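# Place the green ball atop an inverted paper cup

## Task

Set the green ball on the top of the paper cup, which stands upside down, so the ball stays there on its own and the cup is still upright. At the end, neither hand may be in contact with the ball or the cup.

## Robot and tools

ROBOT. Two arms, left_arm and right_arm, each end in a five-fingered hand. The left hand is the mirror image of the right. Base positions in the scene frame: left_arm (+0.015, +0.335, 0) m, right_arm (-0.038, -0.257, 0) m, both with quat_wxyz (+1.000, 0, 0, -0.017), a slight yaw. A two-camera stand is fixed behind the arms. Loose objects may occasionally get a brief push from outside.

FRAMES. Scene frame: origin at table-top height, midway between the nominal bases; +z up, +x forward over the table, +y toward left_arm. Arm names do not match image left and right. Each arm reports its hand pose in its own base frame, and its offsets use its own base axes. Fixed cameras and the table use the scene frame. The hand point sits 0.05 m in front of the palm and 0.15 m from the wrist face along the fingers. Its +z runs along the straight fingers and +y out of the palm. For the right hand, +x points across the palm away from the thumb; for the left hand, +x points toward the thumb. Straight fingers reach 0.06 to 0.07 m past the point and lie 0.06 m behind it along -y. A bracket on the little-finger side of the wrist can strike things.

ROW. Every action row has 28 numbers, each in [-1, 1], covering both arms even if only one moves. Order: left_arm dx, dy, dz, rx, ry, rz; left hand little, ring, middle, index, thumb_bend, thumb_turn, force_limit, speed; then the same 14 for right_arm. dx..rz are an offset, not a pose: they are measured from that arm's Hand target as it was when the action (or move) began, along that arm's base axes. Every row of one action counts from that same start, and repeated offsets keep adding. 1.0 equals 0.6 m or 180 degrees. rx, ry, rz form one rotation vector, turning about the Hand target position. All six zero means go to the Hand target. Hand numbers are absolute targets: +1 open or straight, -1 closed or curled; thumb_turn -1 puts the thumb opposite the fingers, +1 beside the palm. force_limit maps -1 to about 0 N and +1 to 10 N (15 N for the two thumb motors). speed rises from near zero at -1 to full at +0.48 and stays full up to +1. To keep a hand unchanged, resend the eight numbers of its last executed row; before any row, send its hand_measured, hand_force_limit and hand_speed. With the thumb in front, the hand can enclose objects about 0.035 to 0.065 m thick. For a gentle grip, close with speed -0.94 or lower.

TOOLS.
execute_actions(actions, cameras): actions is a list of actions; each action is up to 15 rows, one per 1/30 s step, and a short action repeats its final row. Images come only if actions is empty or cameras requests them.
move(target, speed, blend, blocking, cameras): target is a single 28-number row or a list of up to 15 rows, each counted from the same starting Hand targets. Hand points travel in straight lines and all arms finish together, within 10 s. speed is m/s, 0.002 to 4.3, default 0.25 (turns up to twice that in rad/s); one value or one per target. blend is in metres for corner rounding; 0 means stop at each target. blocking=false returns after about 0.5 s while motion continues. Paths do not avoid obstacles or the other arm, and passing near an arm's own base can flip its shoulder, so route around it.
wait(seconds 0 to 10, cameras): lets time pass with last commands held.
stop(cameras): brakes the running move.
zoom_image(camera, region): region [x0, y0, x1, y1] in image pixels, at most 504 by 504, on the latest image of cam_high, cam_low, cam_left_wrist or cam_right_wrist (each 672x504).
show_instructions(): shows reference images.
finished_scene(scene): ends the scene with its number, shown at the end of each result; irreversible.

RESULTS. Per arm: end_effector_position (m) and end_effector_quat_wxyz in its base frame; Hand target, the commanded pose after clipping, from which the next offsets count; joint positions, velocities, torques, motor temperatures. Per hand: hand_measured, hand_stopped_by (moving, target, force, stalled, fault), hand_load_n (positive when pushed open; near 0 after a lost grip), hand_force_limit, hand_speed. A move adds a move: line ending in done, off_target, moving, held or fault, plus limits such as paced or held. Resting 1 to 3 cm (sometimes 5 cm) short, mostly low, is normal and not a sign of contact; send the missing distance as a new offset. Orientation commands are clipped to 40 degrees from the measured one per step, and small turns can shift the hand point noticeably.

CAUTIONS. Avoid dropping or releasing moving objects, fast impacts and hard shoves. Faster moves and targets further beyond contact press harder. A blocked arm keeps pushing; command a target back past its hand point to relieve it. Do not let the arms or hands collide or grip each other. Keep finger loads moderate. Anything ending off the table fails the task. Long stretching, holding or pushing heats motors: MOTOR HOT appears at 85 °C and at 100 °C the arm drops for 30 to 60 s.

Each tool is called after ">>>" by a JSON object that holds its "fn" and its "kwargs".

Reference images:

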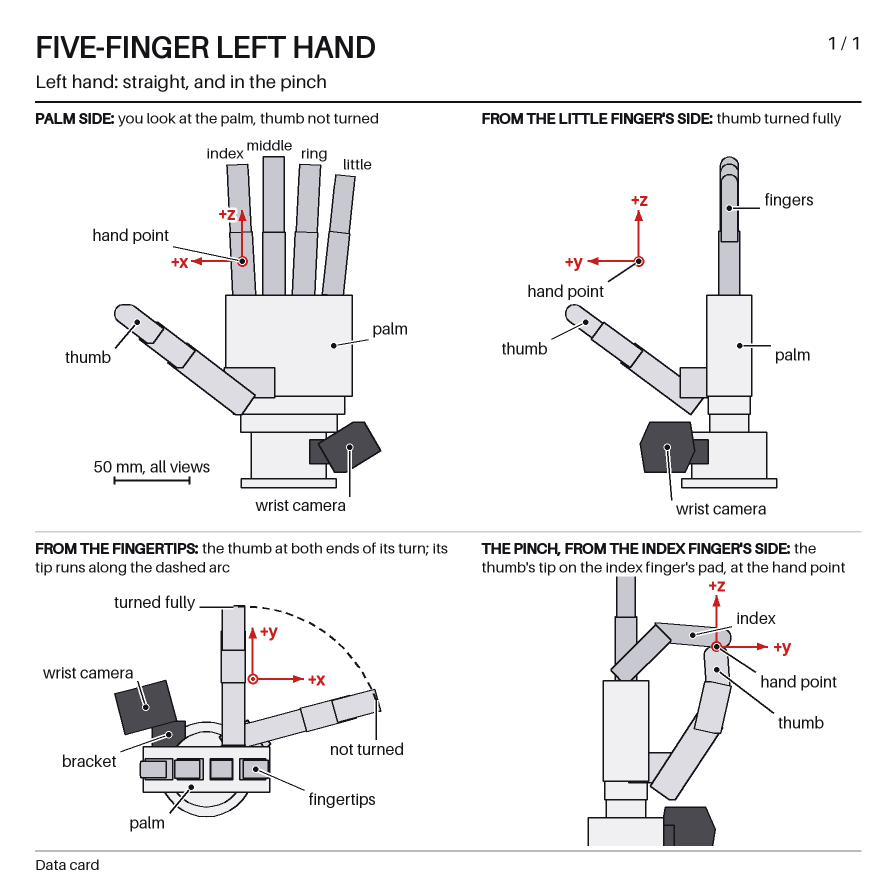

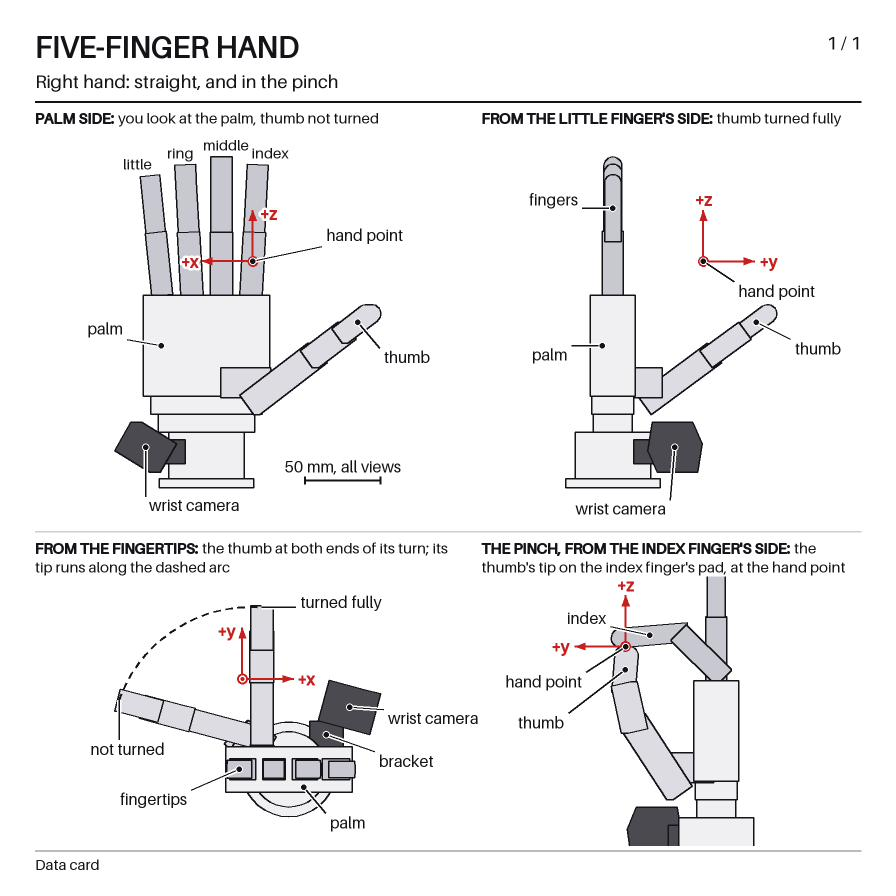

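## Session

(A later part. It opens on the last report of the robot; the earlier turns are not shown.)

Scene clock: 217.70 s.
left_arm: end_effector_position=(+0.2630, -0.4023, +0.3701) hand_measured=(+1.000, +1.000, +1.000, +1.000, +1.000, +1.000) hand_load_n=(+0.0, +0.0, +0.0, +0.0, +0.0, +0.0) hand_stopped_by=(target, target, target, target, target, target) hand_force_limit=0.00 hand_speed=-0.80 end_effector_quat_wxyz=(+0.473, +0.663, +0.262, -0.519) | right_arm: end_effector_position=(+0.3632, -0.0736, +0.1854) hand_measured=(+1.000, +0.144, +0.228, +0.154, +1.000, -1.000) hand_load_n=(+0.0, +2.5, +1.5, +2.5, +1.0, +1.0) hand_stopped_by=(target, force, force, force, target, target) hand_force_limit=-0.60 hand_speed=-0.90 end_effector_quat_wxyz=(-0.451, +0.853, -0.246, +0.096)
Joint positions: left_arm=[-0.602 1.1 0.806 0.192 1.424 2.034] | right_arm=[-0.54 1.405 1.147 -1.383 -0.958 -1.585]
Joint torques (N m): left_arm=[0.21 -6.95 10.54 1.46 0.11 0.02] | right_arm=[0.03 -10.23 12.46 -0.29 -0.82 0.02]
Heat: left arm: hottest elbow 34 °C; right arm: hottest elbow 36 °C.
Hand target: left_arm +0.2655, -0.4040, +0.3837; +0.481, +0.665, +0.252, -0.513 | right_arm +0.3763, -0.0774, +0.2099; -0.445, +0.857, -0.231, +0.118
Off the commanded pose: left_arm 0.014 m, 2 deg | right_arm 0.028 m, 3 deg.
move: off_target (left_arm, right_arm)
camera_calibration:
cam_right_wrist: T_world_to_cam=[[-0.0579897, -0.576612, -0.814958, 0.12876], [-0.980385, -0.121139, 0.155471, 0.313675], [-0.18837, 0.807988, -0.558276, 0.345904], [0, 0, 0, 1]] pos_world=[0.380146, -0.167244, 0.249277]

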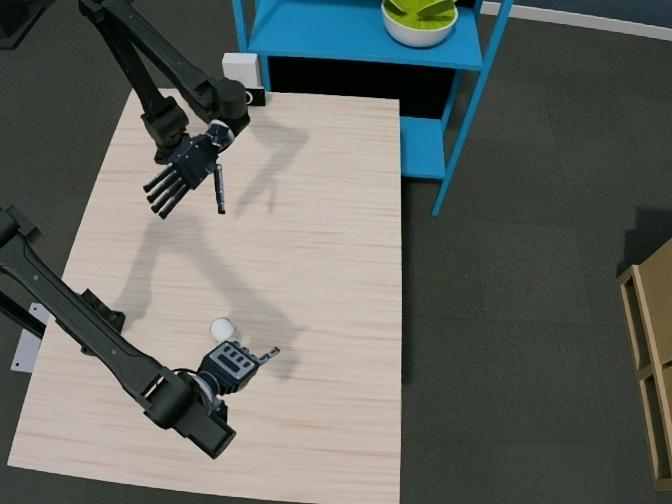

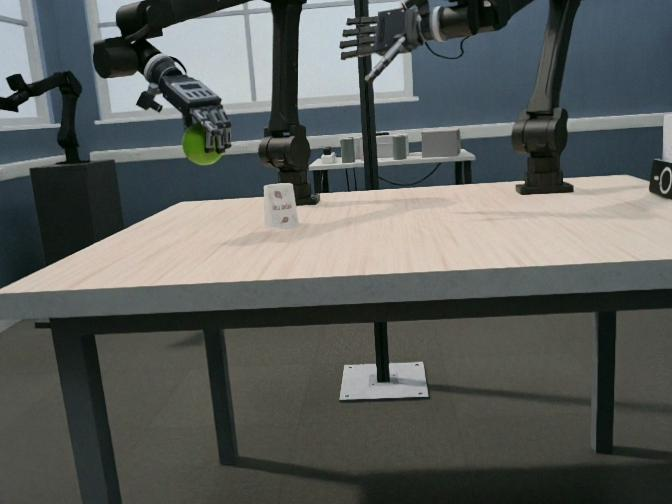

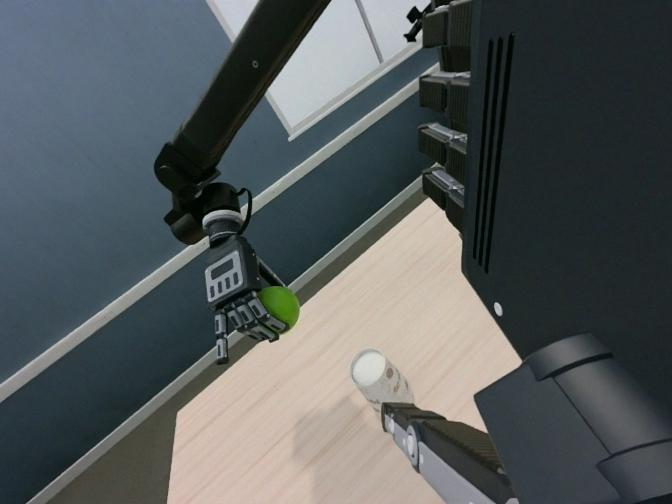

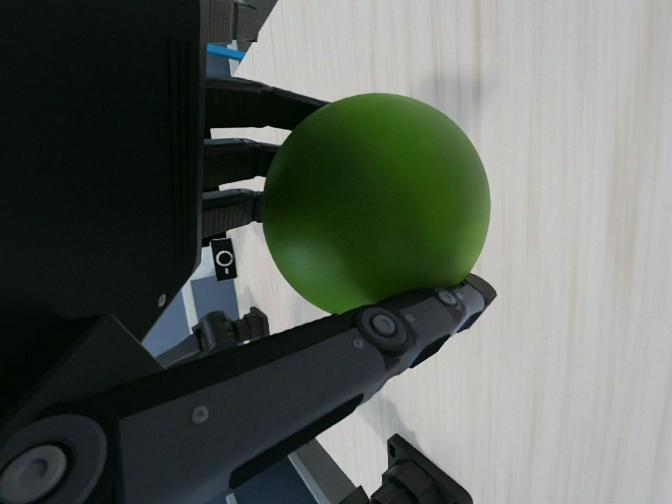

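>>> {"fn": "move", "kwargs": {"target": [0,0,0,0,0,0,1,1,1,1,1,1,0,-0.8,-0.1062,0.1893,0,0,0,0,1,0,0,0,1,-1,-0.6,-0.9], "speed": 0.12, "cameras": ["all"]}}

Scene clock: 249.87 s.
left_arm: end_effector_position=(+0.2630, -0.4023, +0.3701) hand_measured=(+1.000, +1.000, +1.000, +1.000, +1.000, +1.000) hand_load_n=(+0.0, +0.0, +0.0, +0.0, +0.0, +0.0) hand_stopped_by=(target, target, target, target, target, target) hand_force_limit=0.00 hand_speed=-0.80 end_effector_quat_wxyz=(+0.473, +0.663, +0.262, -0.519) | right_arm: end_effector_position=(+0.3091, +0.0333, +0.2023) hand_measured=(+1.000, +0.144, +0.228, +0.154, +1.000, -1.000) hand_load_n=(+0.0, +2.5, +1.0, +2.5, +1.0, +1.0) hand_stopped_by=(target, force, force, force, target, target) hand_force_limit=-0.60 hand_speed=-0.90 end_effector_quat_wxyz=(-0.445, +0.856, -0.241, +0.106)
Joint positions: left_arm=[-0.602 1.1 0.806 0.192 1.424 2.034] | right_arm=[-0.315 1.061 0.904 -1.154 -0.925 -1.207]
Joint torques (N m): left_arm=[0.15 -6.95 10.56 1.44 0.11 0.02] | right_arm=[0.38 -6.89 9.28 1.14 -0.74 0.06]
Heat: left arm: hottest elbow 34 °C; right arm: hottest elbow 38 °C.
Hand target: left_arm +0.2655, -0.4040, +0.3837; +0.481, +0.665, +0.252, -0.513 | right_arm +0.3126, +0.0362, +0.2100; -0.445, +0.857, -0.231, +0.118
Off the commanded pose: left_arm 0.014 m, 2 deg | right_arm 0.009 m, 2 deg.
move: off_target (left_arm)
camera_calibration:
cam_right_wrist: T_world_to_cam=[[-0.0442001, -0.592429, -0.804409, 0.195111], [-0.982719, -0.11909, 0.141705, 0.274377], [-0.179748, 0.796772, -0.576928, 0.260319], [0, 0, 0, 1]] pos_world=[0.325051, -0.0591502, 0.268254]

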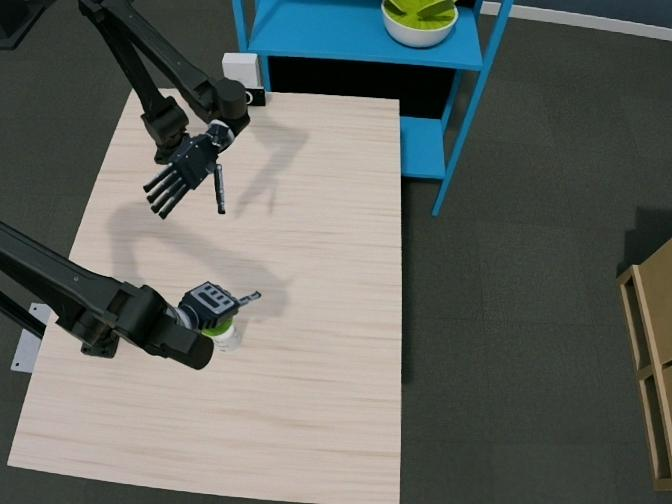

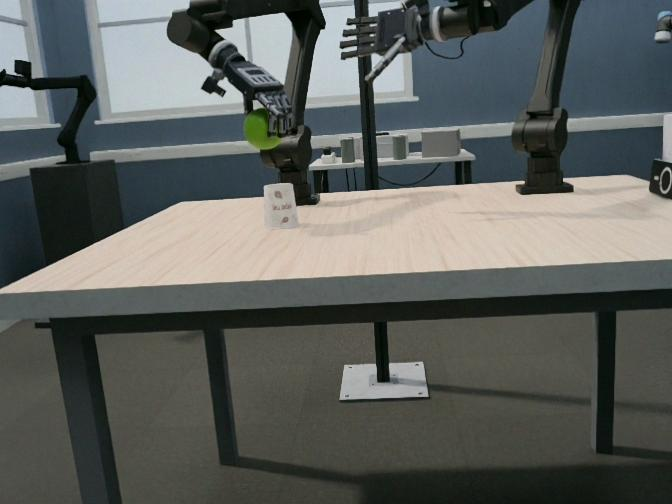

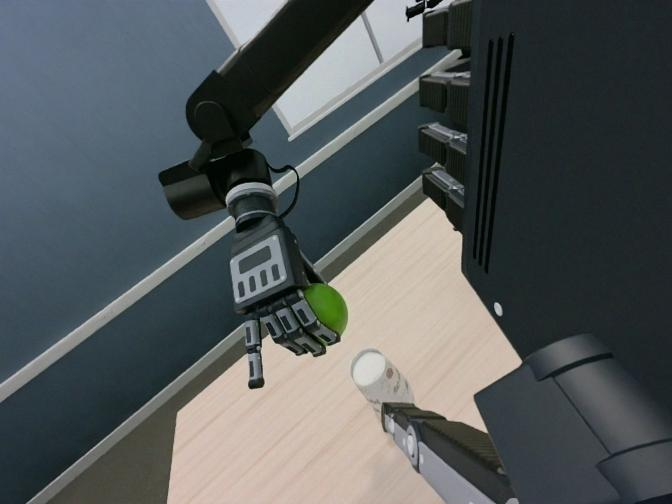

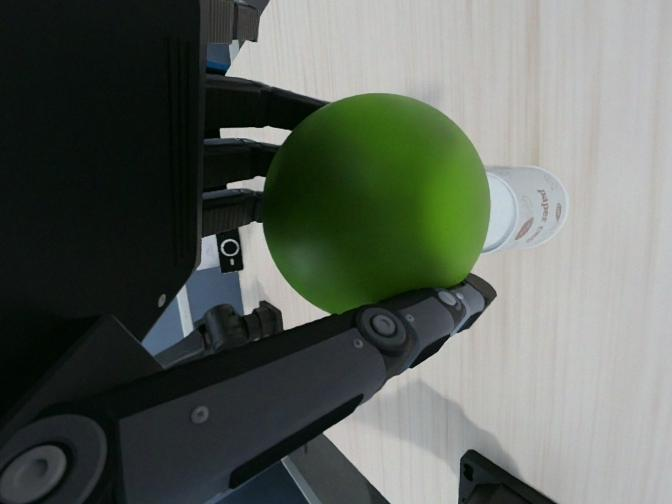

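>>> {"fn": "zoom_image", "kwargs": {"camera": "cam_right_wrist", "region": [420, 130, 600, 290]}}

>>> {"fn": "zoom_image", "kwargs": {"camera": "cam_left_wrist", "region": [230, 220, 430, 420]}}

>>> {"fn": "zoom_image", "kwargs": {"camera": "cam_low", "region": [190, 60, 350, 240]}}

Scaled by 2.800 from the camera's 672x504 image, which has a finer 960x720 frame.

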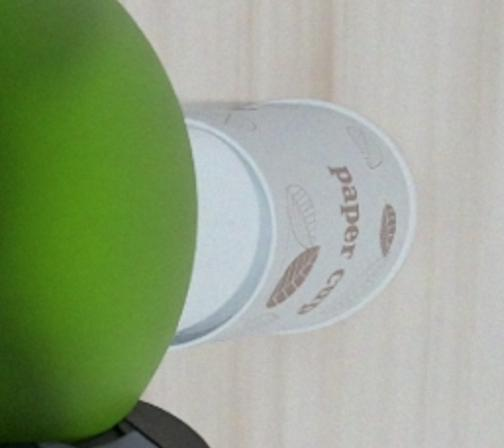

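Scaled by 2.520 from the camera's 672x504 image, which has a finer 960x720 frame.

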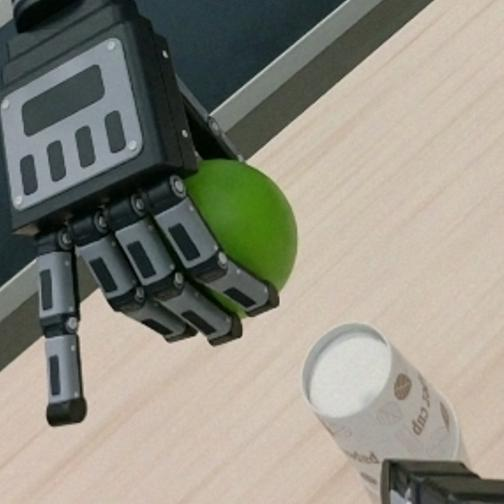

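Scaled by 2.800 from the camera's 672x504 image, which has a finer 960x720 frame.

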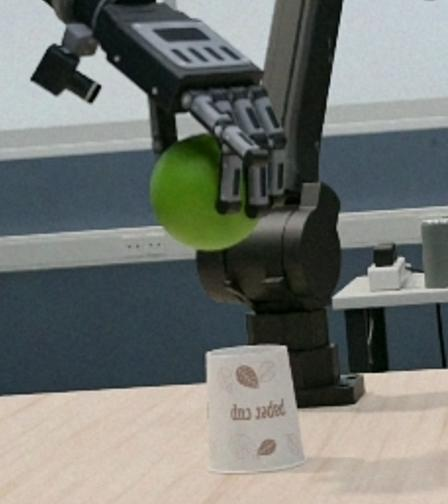

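>>> {"fn": "move", "kwargs": {"target": [0,0,0,0,0,0,1,1,1,1,1,1,0,-0.8,-0.0067,0.03,-0.1,0,0,0,1,0,0,0,1,-1,-0.6,-0.9], "speed": 0.08, "cameras": ["all"]}}

>>> {"fn": "zoom_image", "kwargs": {"camera": "cam_right_wrist", "region": [400, 130, 580, 310]}}

>>> {"fn": "zoom_image", "kwargs": {"camera": "cam_left_wrist", "region": [230, 260, 430, 440]}}

>>> {"fn": "zoom_image", "kwargs": {"camera": "cam_low", "region": [190, 60, 350, 240]}}

Scene clock: 278.27 s.
left_arm: end_effector_position=(+0.2630, -0.4023, +0.3701) hand_measured=(+1.000, +1.000, +1.000, +1.000, +1.000, +1.000) hand_load_n=(+0.0, +0.0, +0.0, +0.0, +0.0, +0.0) hand_stopped_by=(target, target, target, target, target, target) hand_force_limit=0.00 hand_speed=-0.80 end_effector_quat_wxyz=(+0.473, +0.663, +0.262, -0.519) | right_arm: end_effector_position=(+0.3035, +0.0514, +0.1427) hand_measured=(+1.000, +0.144, +0.228, +0.154, +1.000, -1.000) hand_load_n=(+0.0, +2.5, +1.0, +2.5, +1.0, +1.0) hand_stopped_by=(target, force, force, force, target, target) hand_force_limit=-0.60 hand_speed=-0.90 end_effector_quat_wxyz=(-0.444, +0.857, -0.240, +0.106)
Joint positions: left_arm=[-0.602 1.1 0.806 0.192 1.424 2.034] | right_arm=[-0.258 1.058 0.739 -0.92 -0.906 -1.12]
Joint torques (N m): left_arm=[0.15 -6.95 10.55 1.43 0.11 0.02] | right_arm=[0.38 -6.53 9.06 1.33 -0.72 0.04]
Heat: left arm: hottest elbow 34 °C; right arm: hottest elbow 37 °C.
Hand target: left_arm +0.2655, -0.4040, +0.3837; +0.481, +0.665, +0.252, -0.513 | right_arm +0.3086, +0.0541, +0.1499; -0.445, +0.857, -0.231, +0.119
Off the commanded pose: left_arm 0.014 m, 2 deg | right_arm 0.009 m, 2 deg.
move: off_target (left_arm)
camera_calibration:
cam_right_wrist: T_world_to_cam=[[-0.0439914, -0.594386, -0.802976, 0.157479], [-0.982783, -0.118625, 0.141652, 0.27962], [-0.179449, 0.795383, -0.578934, 0.210746], [0, 0, 0, 1]] pos_world=[0.319551, -0.040851, 0.208851]

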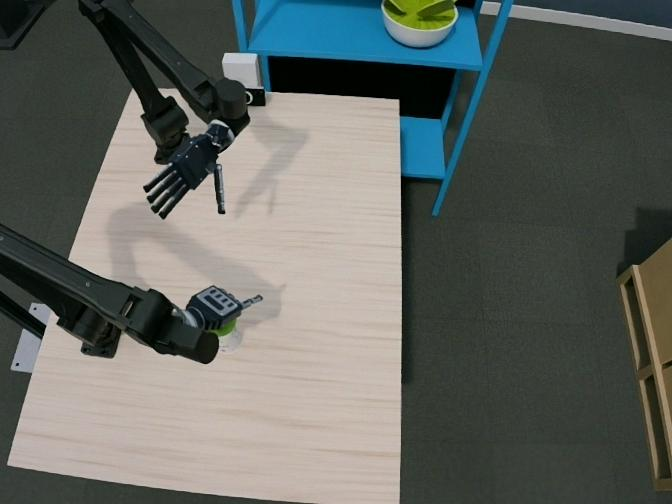

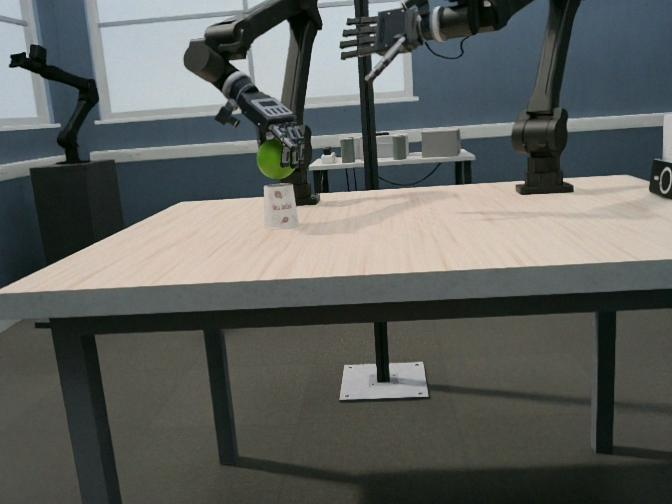

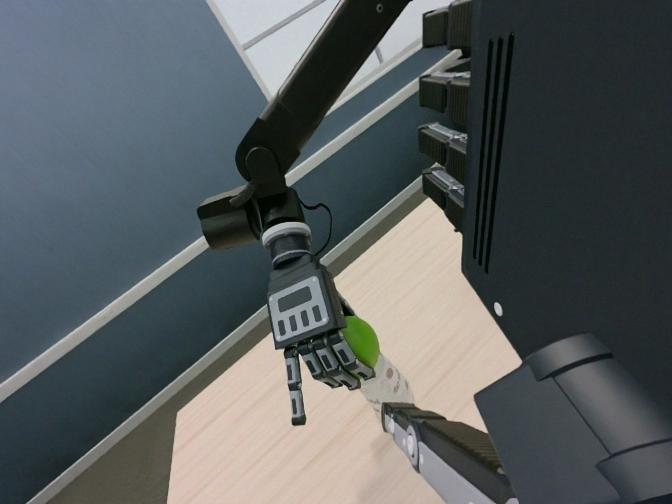

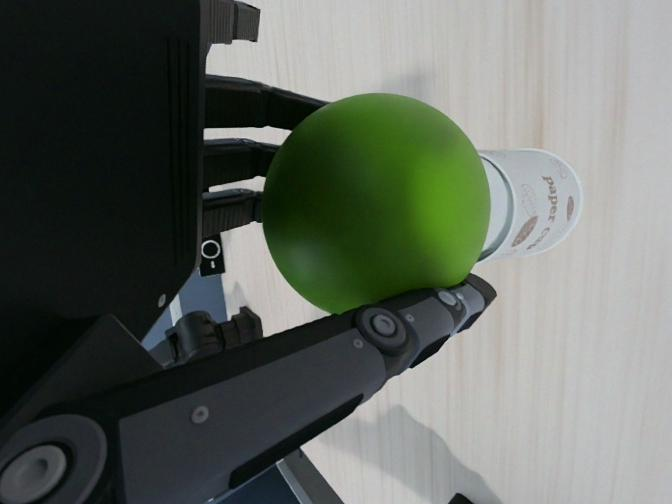

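Scaled by 2.800 from the camera's 672x504 image, which has a finer 960x720 frame.

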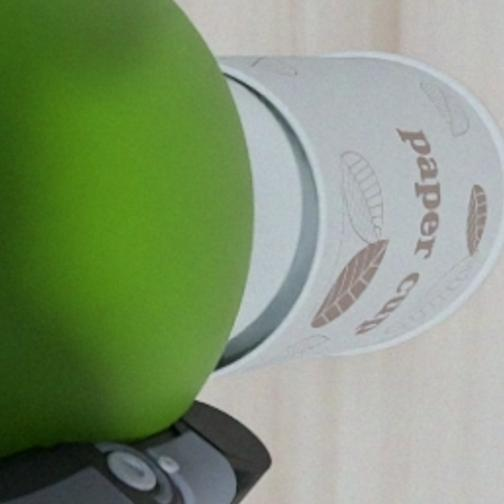

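Scaled by 2.520 from the camera's 672x504 image, which has a finer 960x720 frame.

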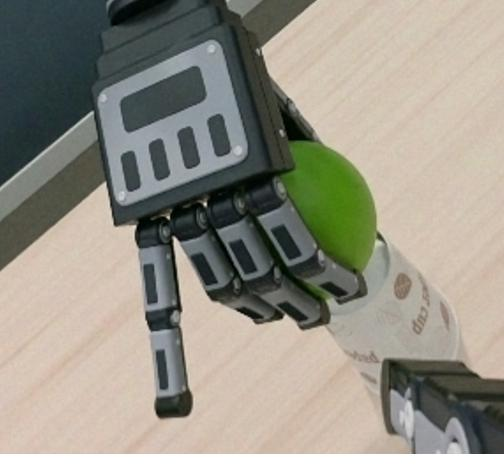

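Scaled by 2.800 from the camera's 672x504 image, which has a finer 960x720 frame.

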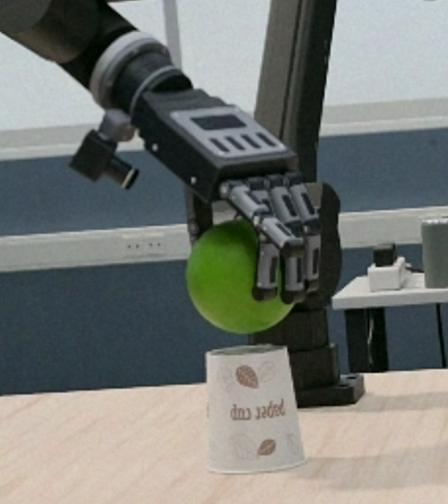

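>>> {"fn": "move", "kwargs": {"target": [0,0,0,0,0,0,1,1,1,1,1,1,0,-0.8,0.0017,0,-0.0333,0,0,0,1,0,0,0,1,-1,-0.6,-0.9], "speed": 0.05, "cameras": ["all"]}}

>>> {"fn": "zoom_image", "kwargs": {"camera": "cam_low", "region": [190, 60, 350, 240]}}

>>> {"fn": "zoom_image", "kwargs": {"camera": "cam_right_wrist", "region": [400, 130, 580, 310]}}

Scene clock: 291.17 s.
left_arm: end_effector_position=(+0.2630, -0.4023, +0.3701) hand_measured=(+1.000, +1.000, +1.000, +1.000, +1.000, +1.000) hand_load_n=(+0.0, +0.0, +0.0, +0.0, +0.0, +0.0) hand_stopped_by=(target, target, target, target, target, target) hand_force_limit=0.00 hand_speed=-0.80 end_effector_quat_wxyz=(+0.473, +0.663, +0.262, -0.519) | right_arm: end_effector_position=(+0.3043, +0.0515, +0.1291) hand_measured=(+1.000, +0.144, +0.228, +0.154, +1.000, -1.000) hand_load_n=(+0.0, +2.5, +1.0, +2.5, +1.0, +1.0) hand_stopped_by=(target, force, force, force, target, target) hand_force_limit=-0.60 hand_speed=-0.90 end_effector_quat_wxyz=(-0.444, +0.857, -0.235, +0.117)
Joint positions: left_arm=[-0.602 1.1 0.806 0.192 1.424 2.034] | right_arm=[-0.257 1.058 0.699 -0.855 -0.905 -1.117]
Joint torques (N m): left_arm=[0.15 -6.89 10.55 1.44 0.11 0.01] | right_arm=[0.32 -4.78 8.99 1.37 -0.71 0.02]
Heat: left arm: hottest elbow 34 °C; right arm: hottest elbow 37 °C.
Hand target: left_arm +0.2655, -0.4040, +0.3837; +0.481, +0.665, +0.252, -0.513 | right_arm +0.3096, +0.0542, +0.1300; -0.445, +0.857, -0.231, +0.119
Off the commanded pose: left_arm 0.014 m, 2 deg | right_arm 0.006 m, 1 deg.
move: off_target (left_arm)
camera_calibration:
cam_right_wrist: T_world_to_cam=[[-0.025899, -0.599472, -0.799977, 0.141051], [-0.985827, -0.117374, 0.119872, 0.285883], [-0.165756, 0.791743, -0.587935, 0.200146], [0, 0, 0, 1]] pos_world=[0.31866, -0.0403532, 0.196241]

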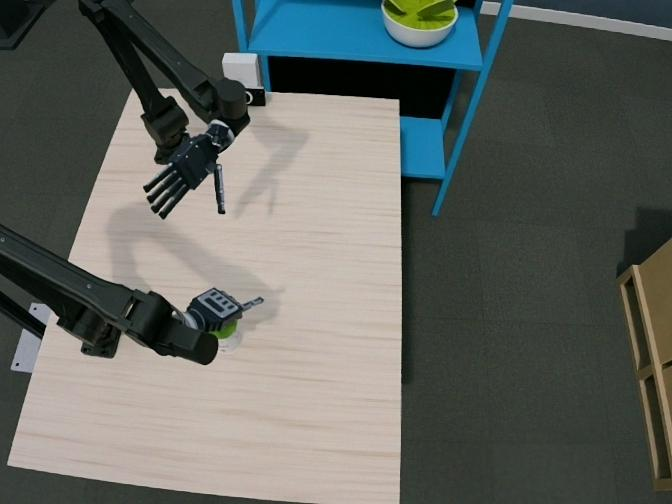

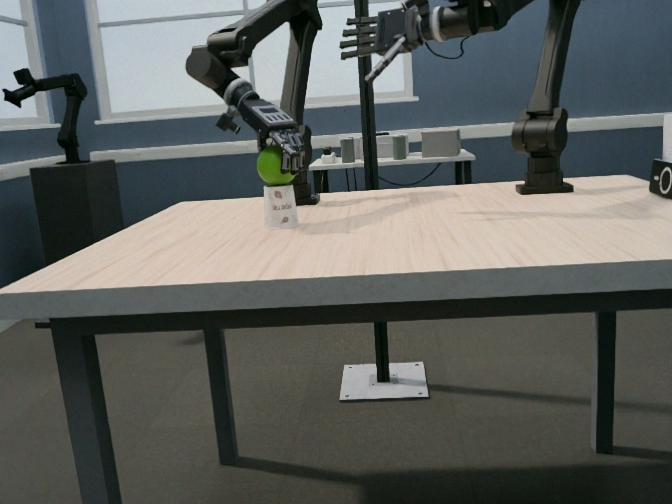

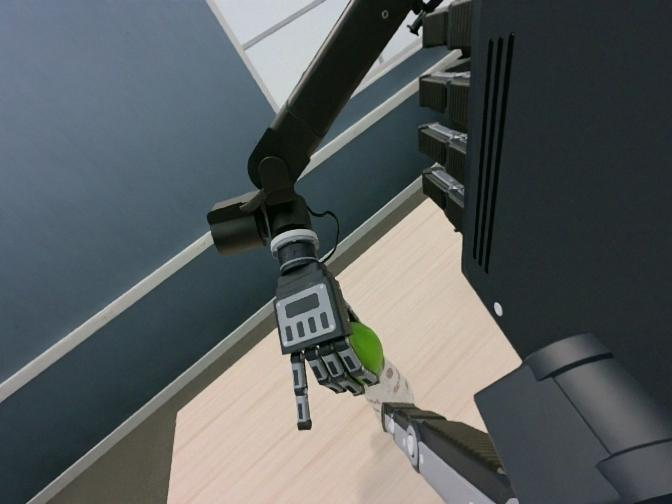

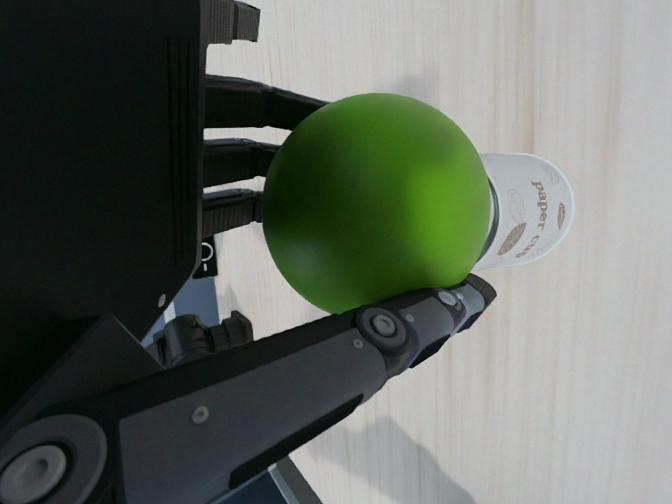

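Scaled by 2.800 from the camera's 672x504 image, which has a finer 960x720 frame.

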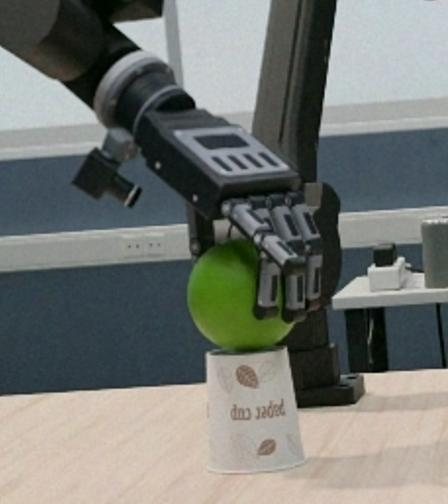

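Scaled by 2.800 from the camera's 672x504 image, which has a finer 960x720 frame.

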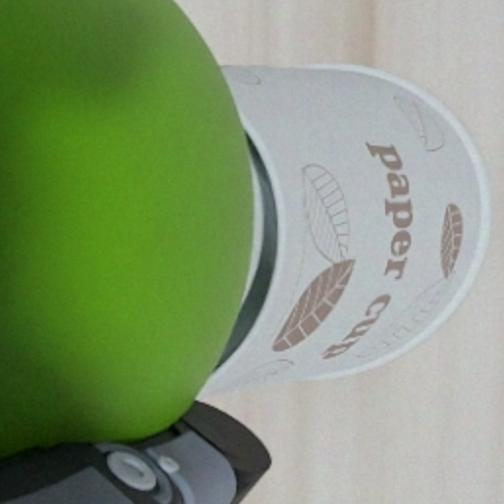

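>>> {"fn": "move", "kwargs": {"target": [0,0,0,0,0,0,1,1,1,1,1,1,0,-0.8,0,0,-0.015,0,0,0,1,0,0,0,1,-1,-0.6,-0.9], "speed": 0.04, "cameras": ["all"]}}

>>> {"fn": "zoom_image", "kwargs": {"camera": "cam_low", "region": [220, 120, 340, 240]}}

>>> {"fn": "zoom_image", "kwargs": {"camera": "cam_right_wrist", "region": [400, 130, 580, 310]}}

Scene clock: 296.53 s.
left_arm: end_effector_position=(+0.2630, -0.4023, +0.3701) hand_measured=(+1.000, +1.000, +1.000, +1.000, +1.000, +1.000) hand_load_n=(+0.0, +0.0, +0.0, +0.0, +0.0, +0.0) hand_stopped_by=(target, target, target, target, target, target) hand_force_limit=0.00 hand_speed=-0.80 end_effector_quat_wxyz=(+0.473, +0.663, +0.262, -0.519) | right_arm: end_effector_position=(+0.3046, +0.0515, +0.1207) hand_measured=(+1.000, +0.144, +0.228, +0.154, +1.000, -1.000) hand_load_n=(+0.0, +2.5, +1.0, +2.5, +1.0, +1.0) hand_stopped_by=(target, force, force, force, target, target) hand_force_limit=-0.60 hand_speed=-0.90 end_effector_quat_wxyz=(-0.444, +0.857, -0.235, +0.117)
Joint positions: left_arm=[-0.602 1.1 0.806 0.192 1.424 2.034] | right_arm=[-0.257 1.069 0.682 -0.826 -0.905 -1.116]
Joint torques (N m): left_arm=[0.15 -6.95 10.55 1.46 0.11 0.02] | right_arm=[0.32 -4.78 8.77 1.28 -0.71 0.03]
Heat: left arm: hottest elbow 34 °C; right arm: hottest elbow 37 °C.
Hand target: left_arm +0.2655, -0.4040, +0.3837; +0.481, +0.665, +0.252, -0.513 | right_arm +0.3097, +0.0542, +0.1210; -0.445, +0.857, -0.231, +0.119
Off the commanded pose: left_arm 0.014 m, 2 deg | right_arm 0.006 m, 1 deg.
move: off_target (left_arm)
camera_calibration:
cam_right_wrist: T_world_to_cam=[[-0.0260582, -0.599264, -0.800127, 0.134287], [-0.985942, -0.116741, 0.119544, 0.287311], [-0.165046, 0.791994, -0.587797, 0.195036], [0, 0, 0, 1]] pos_world=[0.318961, -0.040453, 0.187741]

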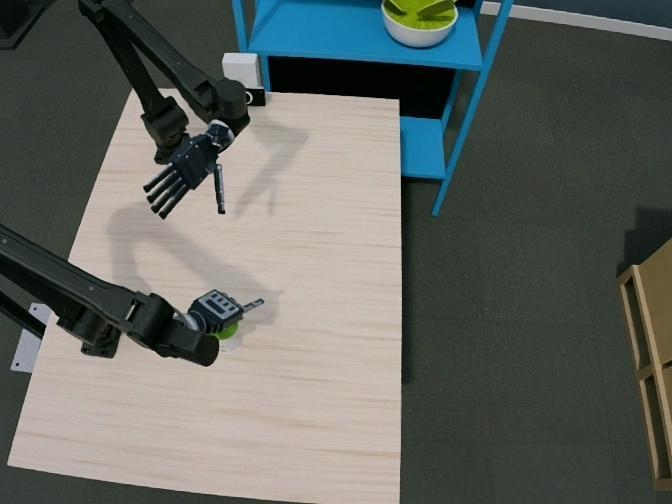

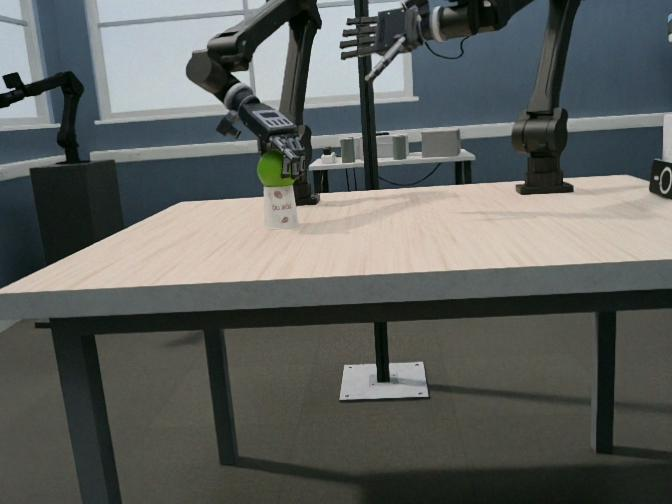

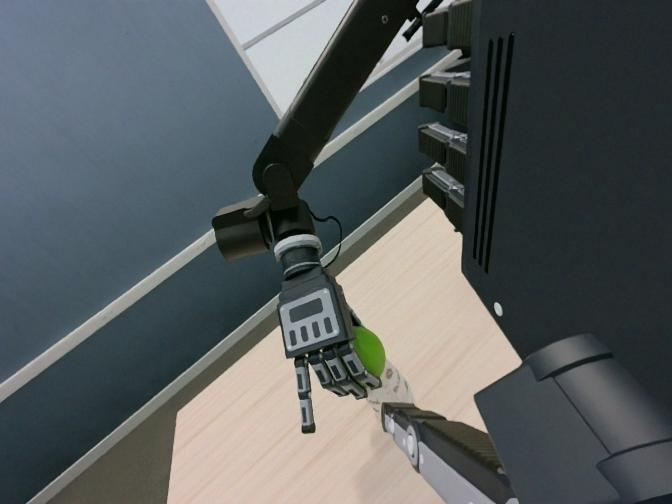

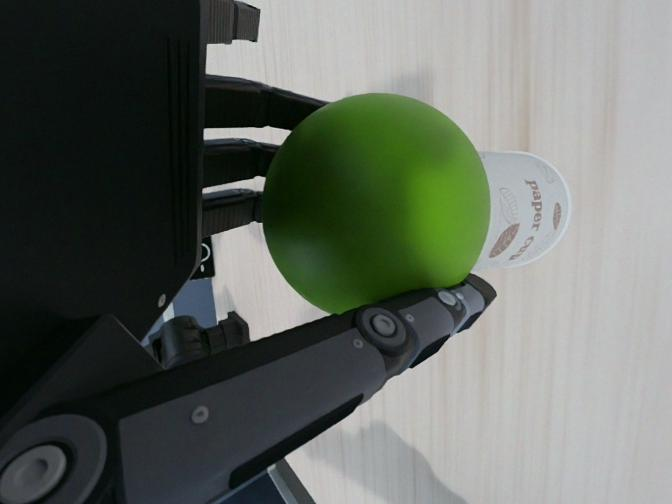

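Scaled by 4.200 from the camera's 672x504 image, which has a finer 960x720 frame.

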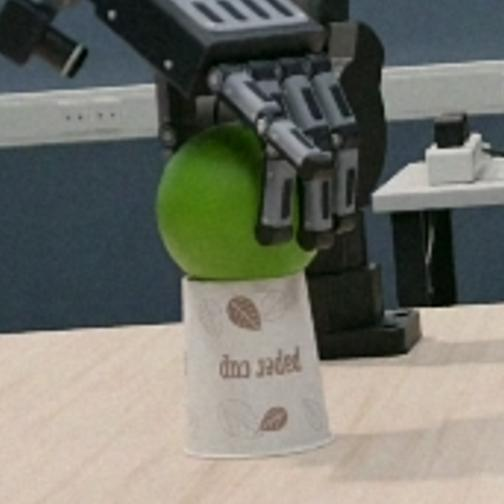

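Scaled by 2.800 from the camera's 672x504 image, which has a finer 960x720 frame.

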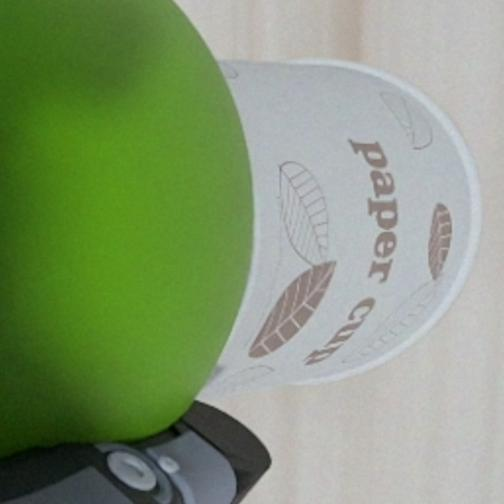

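>>> {"fn": "move", "kwargs": {"target": [0,0,0,0,0,0,1,1,1,1,1,1,0,-0.8,0,0,-0.0085,0,0,0,1,0,0,0,1,-1,-0.6,-0.9], "speed": 0.04, "cameras": ["cam_low","cam_right_wrist"]}}

>>> {"fn": "zoom_image", "kwargs": {"camera": "cam_low", "region": [220, 120, 340, 240]}}

Scene clock: 303.60 s.
left_arm: end_effector_position=(+0.2630, -0.4023, +0.3701) hand_measured=(+1.000, +1.000, +1.000, +1.000, +1.000, +1.000) hand_load_n=(+0.0, +0.0, +0.5, +0.0, +0.0, +0.0) hand_stopped_by=(target, target, target, target, target, target) hand_force_limit=0.00 hand_speed=-0.80 end_effector_quat_wxyz=(+0.473, +0.663, +0.262, -0.519) | right_arm: end_effector_position=(+0.3064, +0.0511, +0.1188) hand_measured=(+1.000, +0.144, +0.228, +0.154, +1.000, -1.000) hand_load_n=(+0.0, +2.0, +1.0, +2.5, +1.0, +1.0) hand_stopped_by=(target, force, force, force, target, target) hand_force_limit=-0.60 hand_speed=-0.90 end_effector_quat_wxyz=(-0.444, +0.856, -0.234, +0.121)
Joint positions: left_arm=[-0.602 1.1 0.806 0.192 1.424 2.034] | right_arm=[-0.257 1.071 0.678 -0.809 -0.905 -1.114]
Joint torques (N m): left_arm=[0.21 -6.95 10.55 1.44 0.11 0.02] | right_arm=[0.32 -4.6 8.39 1.31 -0.7 0.02]
Heat: left arm: hottest elbow 34 °C; right arm: hottest elbow 37 °C.
Hand target: left_arm +0.2655, -0.4040, +0.3837; +0.481, +0.665, +0.252, -0.513 | right_arm +0.3097, +0.0541, +0.1160; -0.445, +0.857, -0.231, +0.119
Off the commanded pose: left_arm 0.014 m, 2 deg | right_arm 0.005 m, 1 deg.
move: off_target (left_arm)
camera_calibration:
cam_right_wrist: T_world_to_cam=[[-0.0207961, -0.60035, -0.799467, 0.131002], [-0.987015, -0.115064, 0.112081, 0.290357], [-0.159278, 0.791417, -0.590161, 0.193084], [0, 0, 0, 1]] pos_world=[0.320065, -0.0407533, 0.186139]
Images, in order (width x height): cam_low 672x504, cam_right_wrist 672x504.

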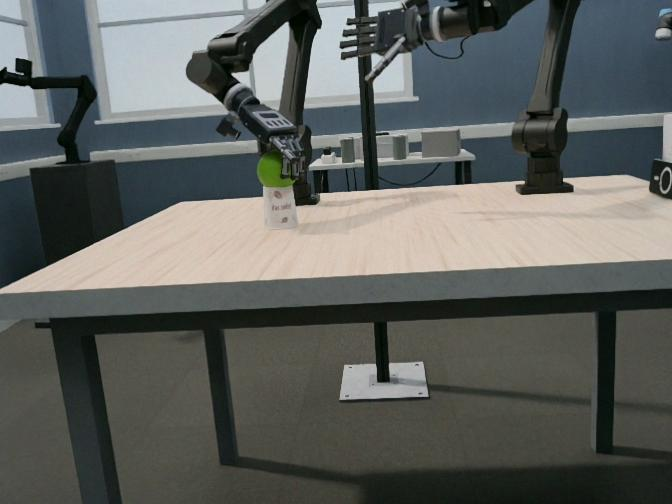

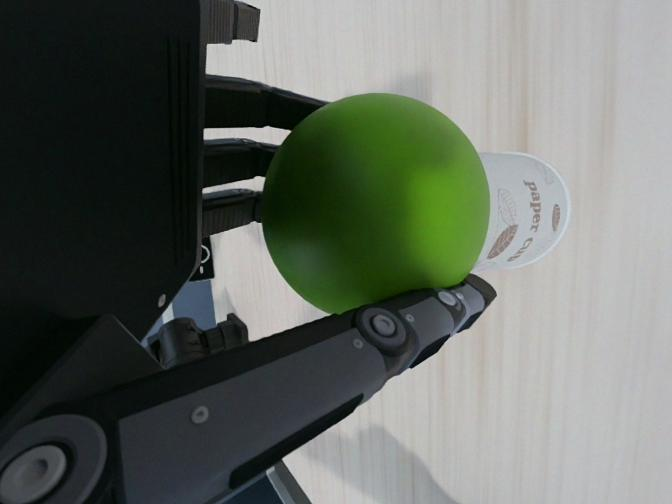

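Scaled by 4.200 from the camera's 672x504 image, which has a finer 960x720 frame.

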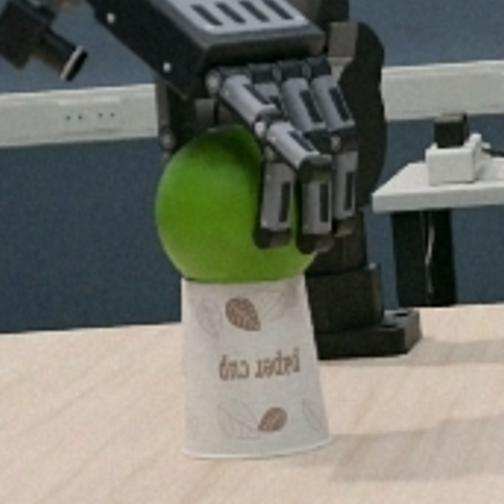

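>>> {"fn": "move", "kwargs": {"target": [0,0,0,0,0,0,1,1,1,1,1,1,0,-0.8,-0.0055,0.0002,0,0,0,0,1,1,1,1,1,-1,-0.6,-0.9], "speed": 0.02, "cameras": ["cam_low","cam_right_wrist"]}}

>>> {"fn": "zoom_image", "kwargs": {"camera": "cam_low", "region": [220, 120, 340, 240]}}

Scene clock: 313.87 s.
left_arm: end_effector_position=(+0.2630, -0.4023, +0.3701) hand_measured=(+1.000, +1.000, +1.000, +1.000, +1.000, +1.000) hand_load_n=(+0.0, +0.5, +0.0, +0.0, +0.0, +0.0) hand_stopped_by=(target, target, target, target, target, target) hand_force_limit=0.00 hand_speed=-0.80 end_effector_quat_wxyz=(+0.473, +0.663, +0.262, -0.519) | right_arm: end_effector_position=(+0.3024, +0.0522, +0.1146) hand_measured=(+1.000, +1.000, +1.000, +1.000, +1.000, -1.000) hand_load_n=(+0.0, +0.0, +0.0, -0.5, +0.0, +0.0) hand_stopped_by=(target, target, target, target, target, target) hand_force_limit=-0.60 hand_speed=-0.90 end_effector_quat_wxyz=(-0.444, +0.856, -0.237, +0.116)
Joint positions: left_arm=[-0.602 1.1 0.806 0.192 1.424 2.034] | right_arm=[-0.257 1.071 0.666 -0.809 -0.905 -1.113]
Joint torques (N m): left_arm=[0.15 -6.95 10.55 1.44 0.11 0.02] | right_arm=[0.15 -5.07 8.72 1.1 -0.74 -0.01]
Heat: left arm: hottest elbow 34 °C; right arm: hottest elbow 37 °C.
Hand target: left_arm +0.2655, -0.4040, +0.3837; +0.481, +0.665, +0.252, -0.513 | right_arm +0.3063, +0.0543, +0.1159; -0.445, +0.857, -0.231, +0.119
Off the commanded pose: left_arm 0.014 m, 2 deg | right_arm 0.005 m, 1 deg.
move: off_target (left_arm)
camera_calibration:
cam_right_wrist: T_world_to_cam=[[-0.029728, -0.597982, -0.800958, 0.130995], [-0.985754, -0.115174, 0.122574, 0.285406], [-0.165547, 0.793192, -0.586039, 0.190441], [0, 0, 0, 1]] pos_world=[0.316761, -0.0398522, 0.181544]
Images, in order (width x height): cam_low 672x504, cam_right_wrist 672x504.

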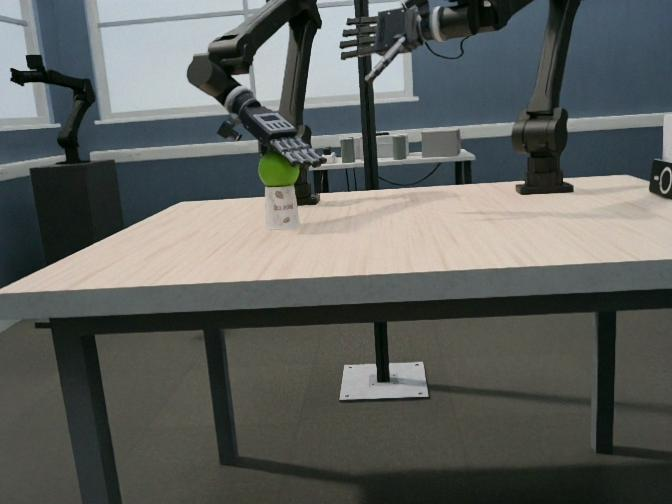

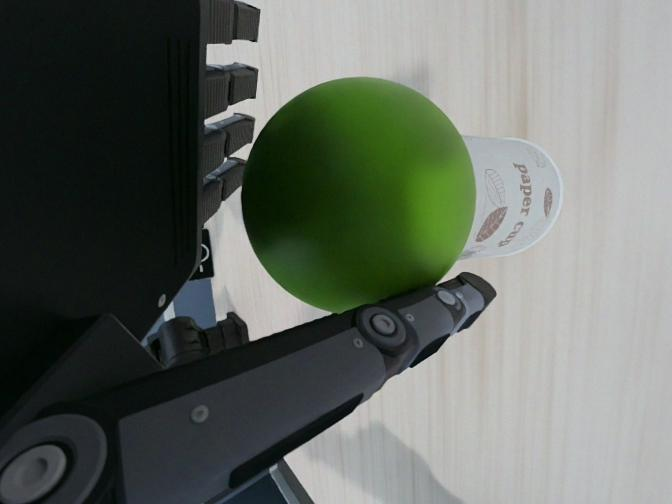

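Scaled by 4.200 from the camera's 672x504 image, which has a finer 960x720 frame.

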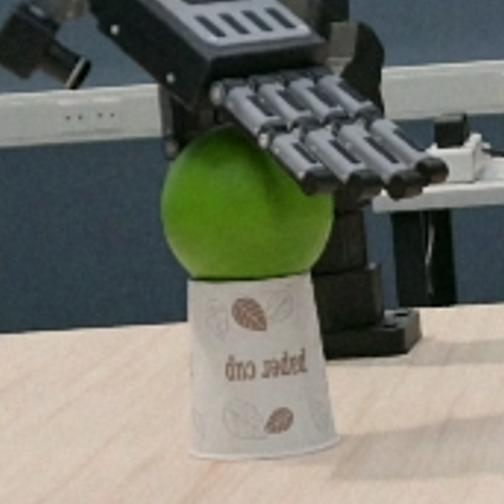

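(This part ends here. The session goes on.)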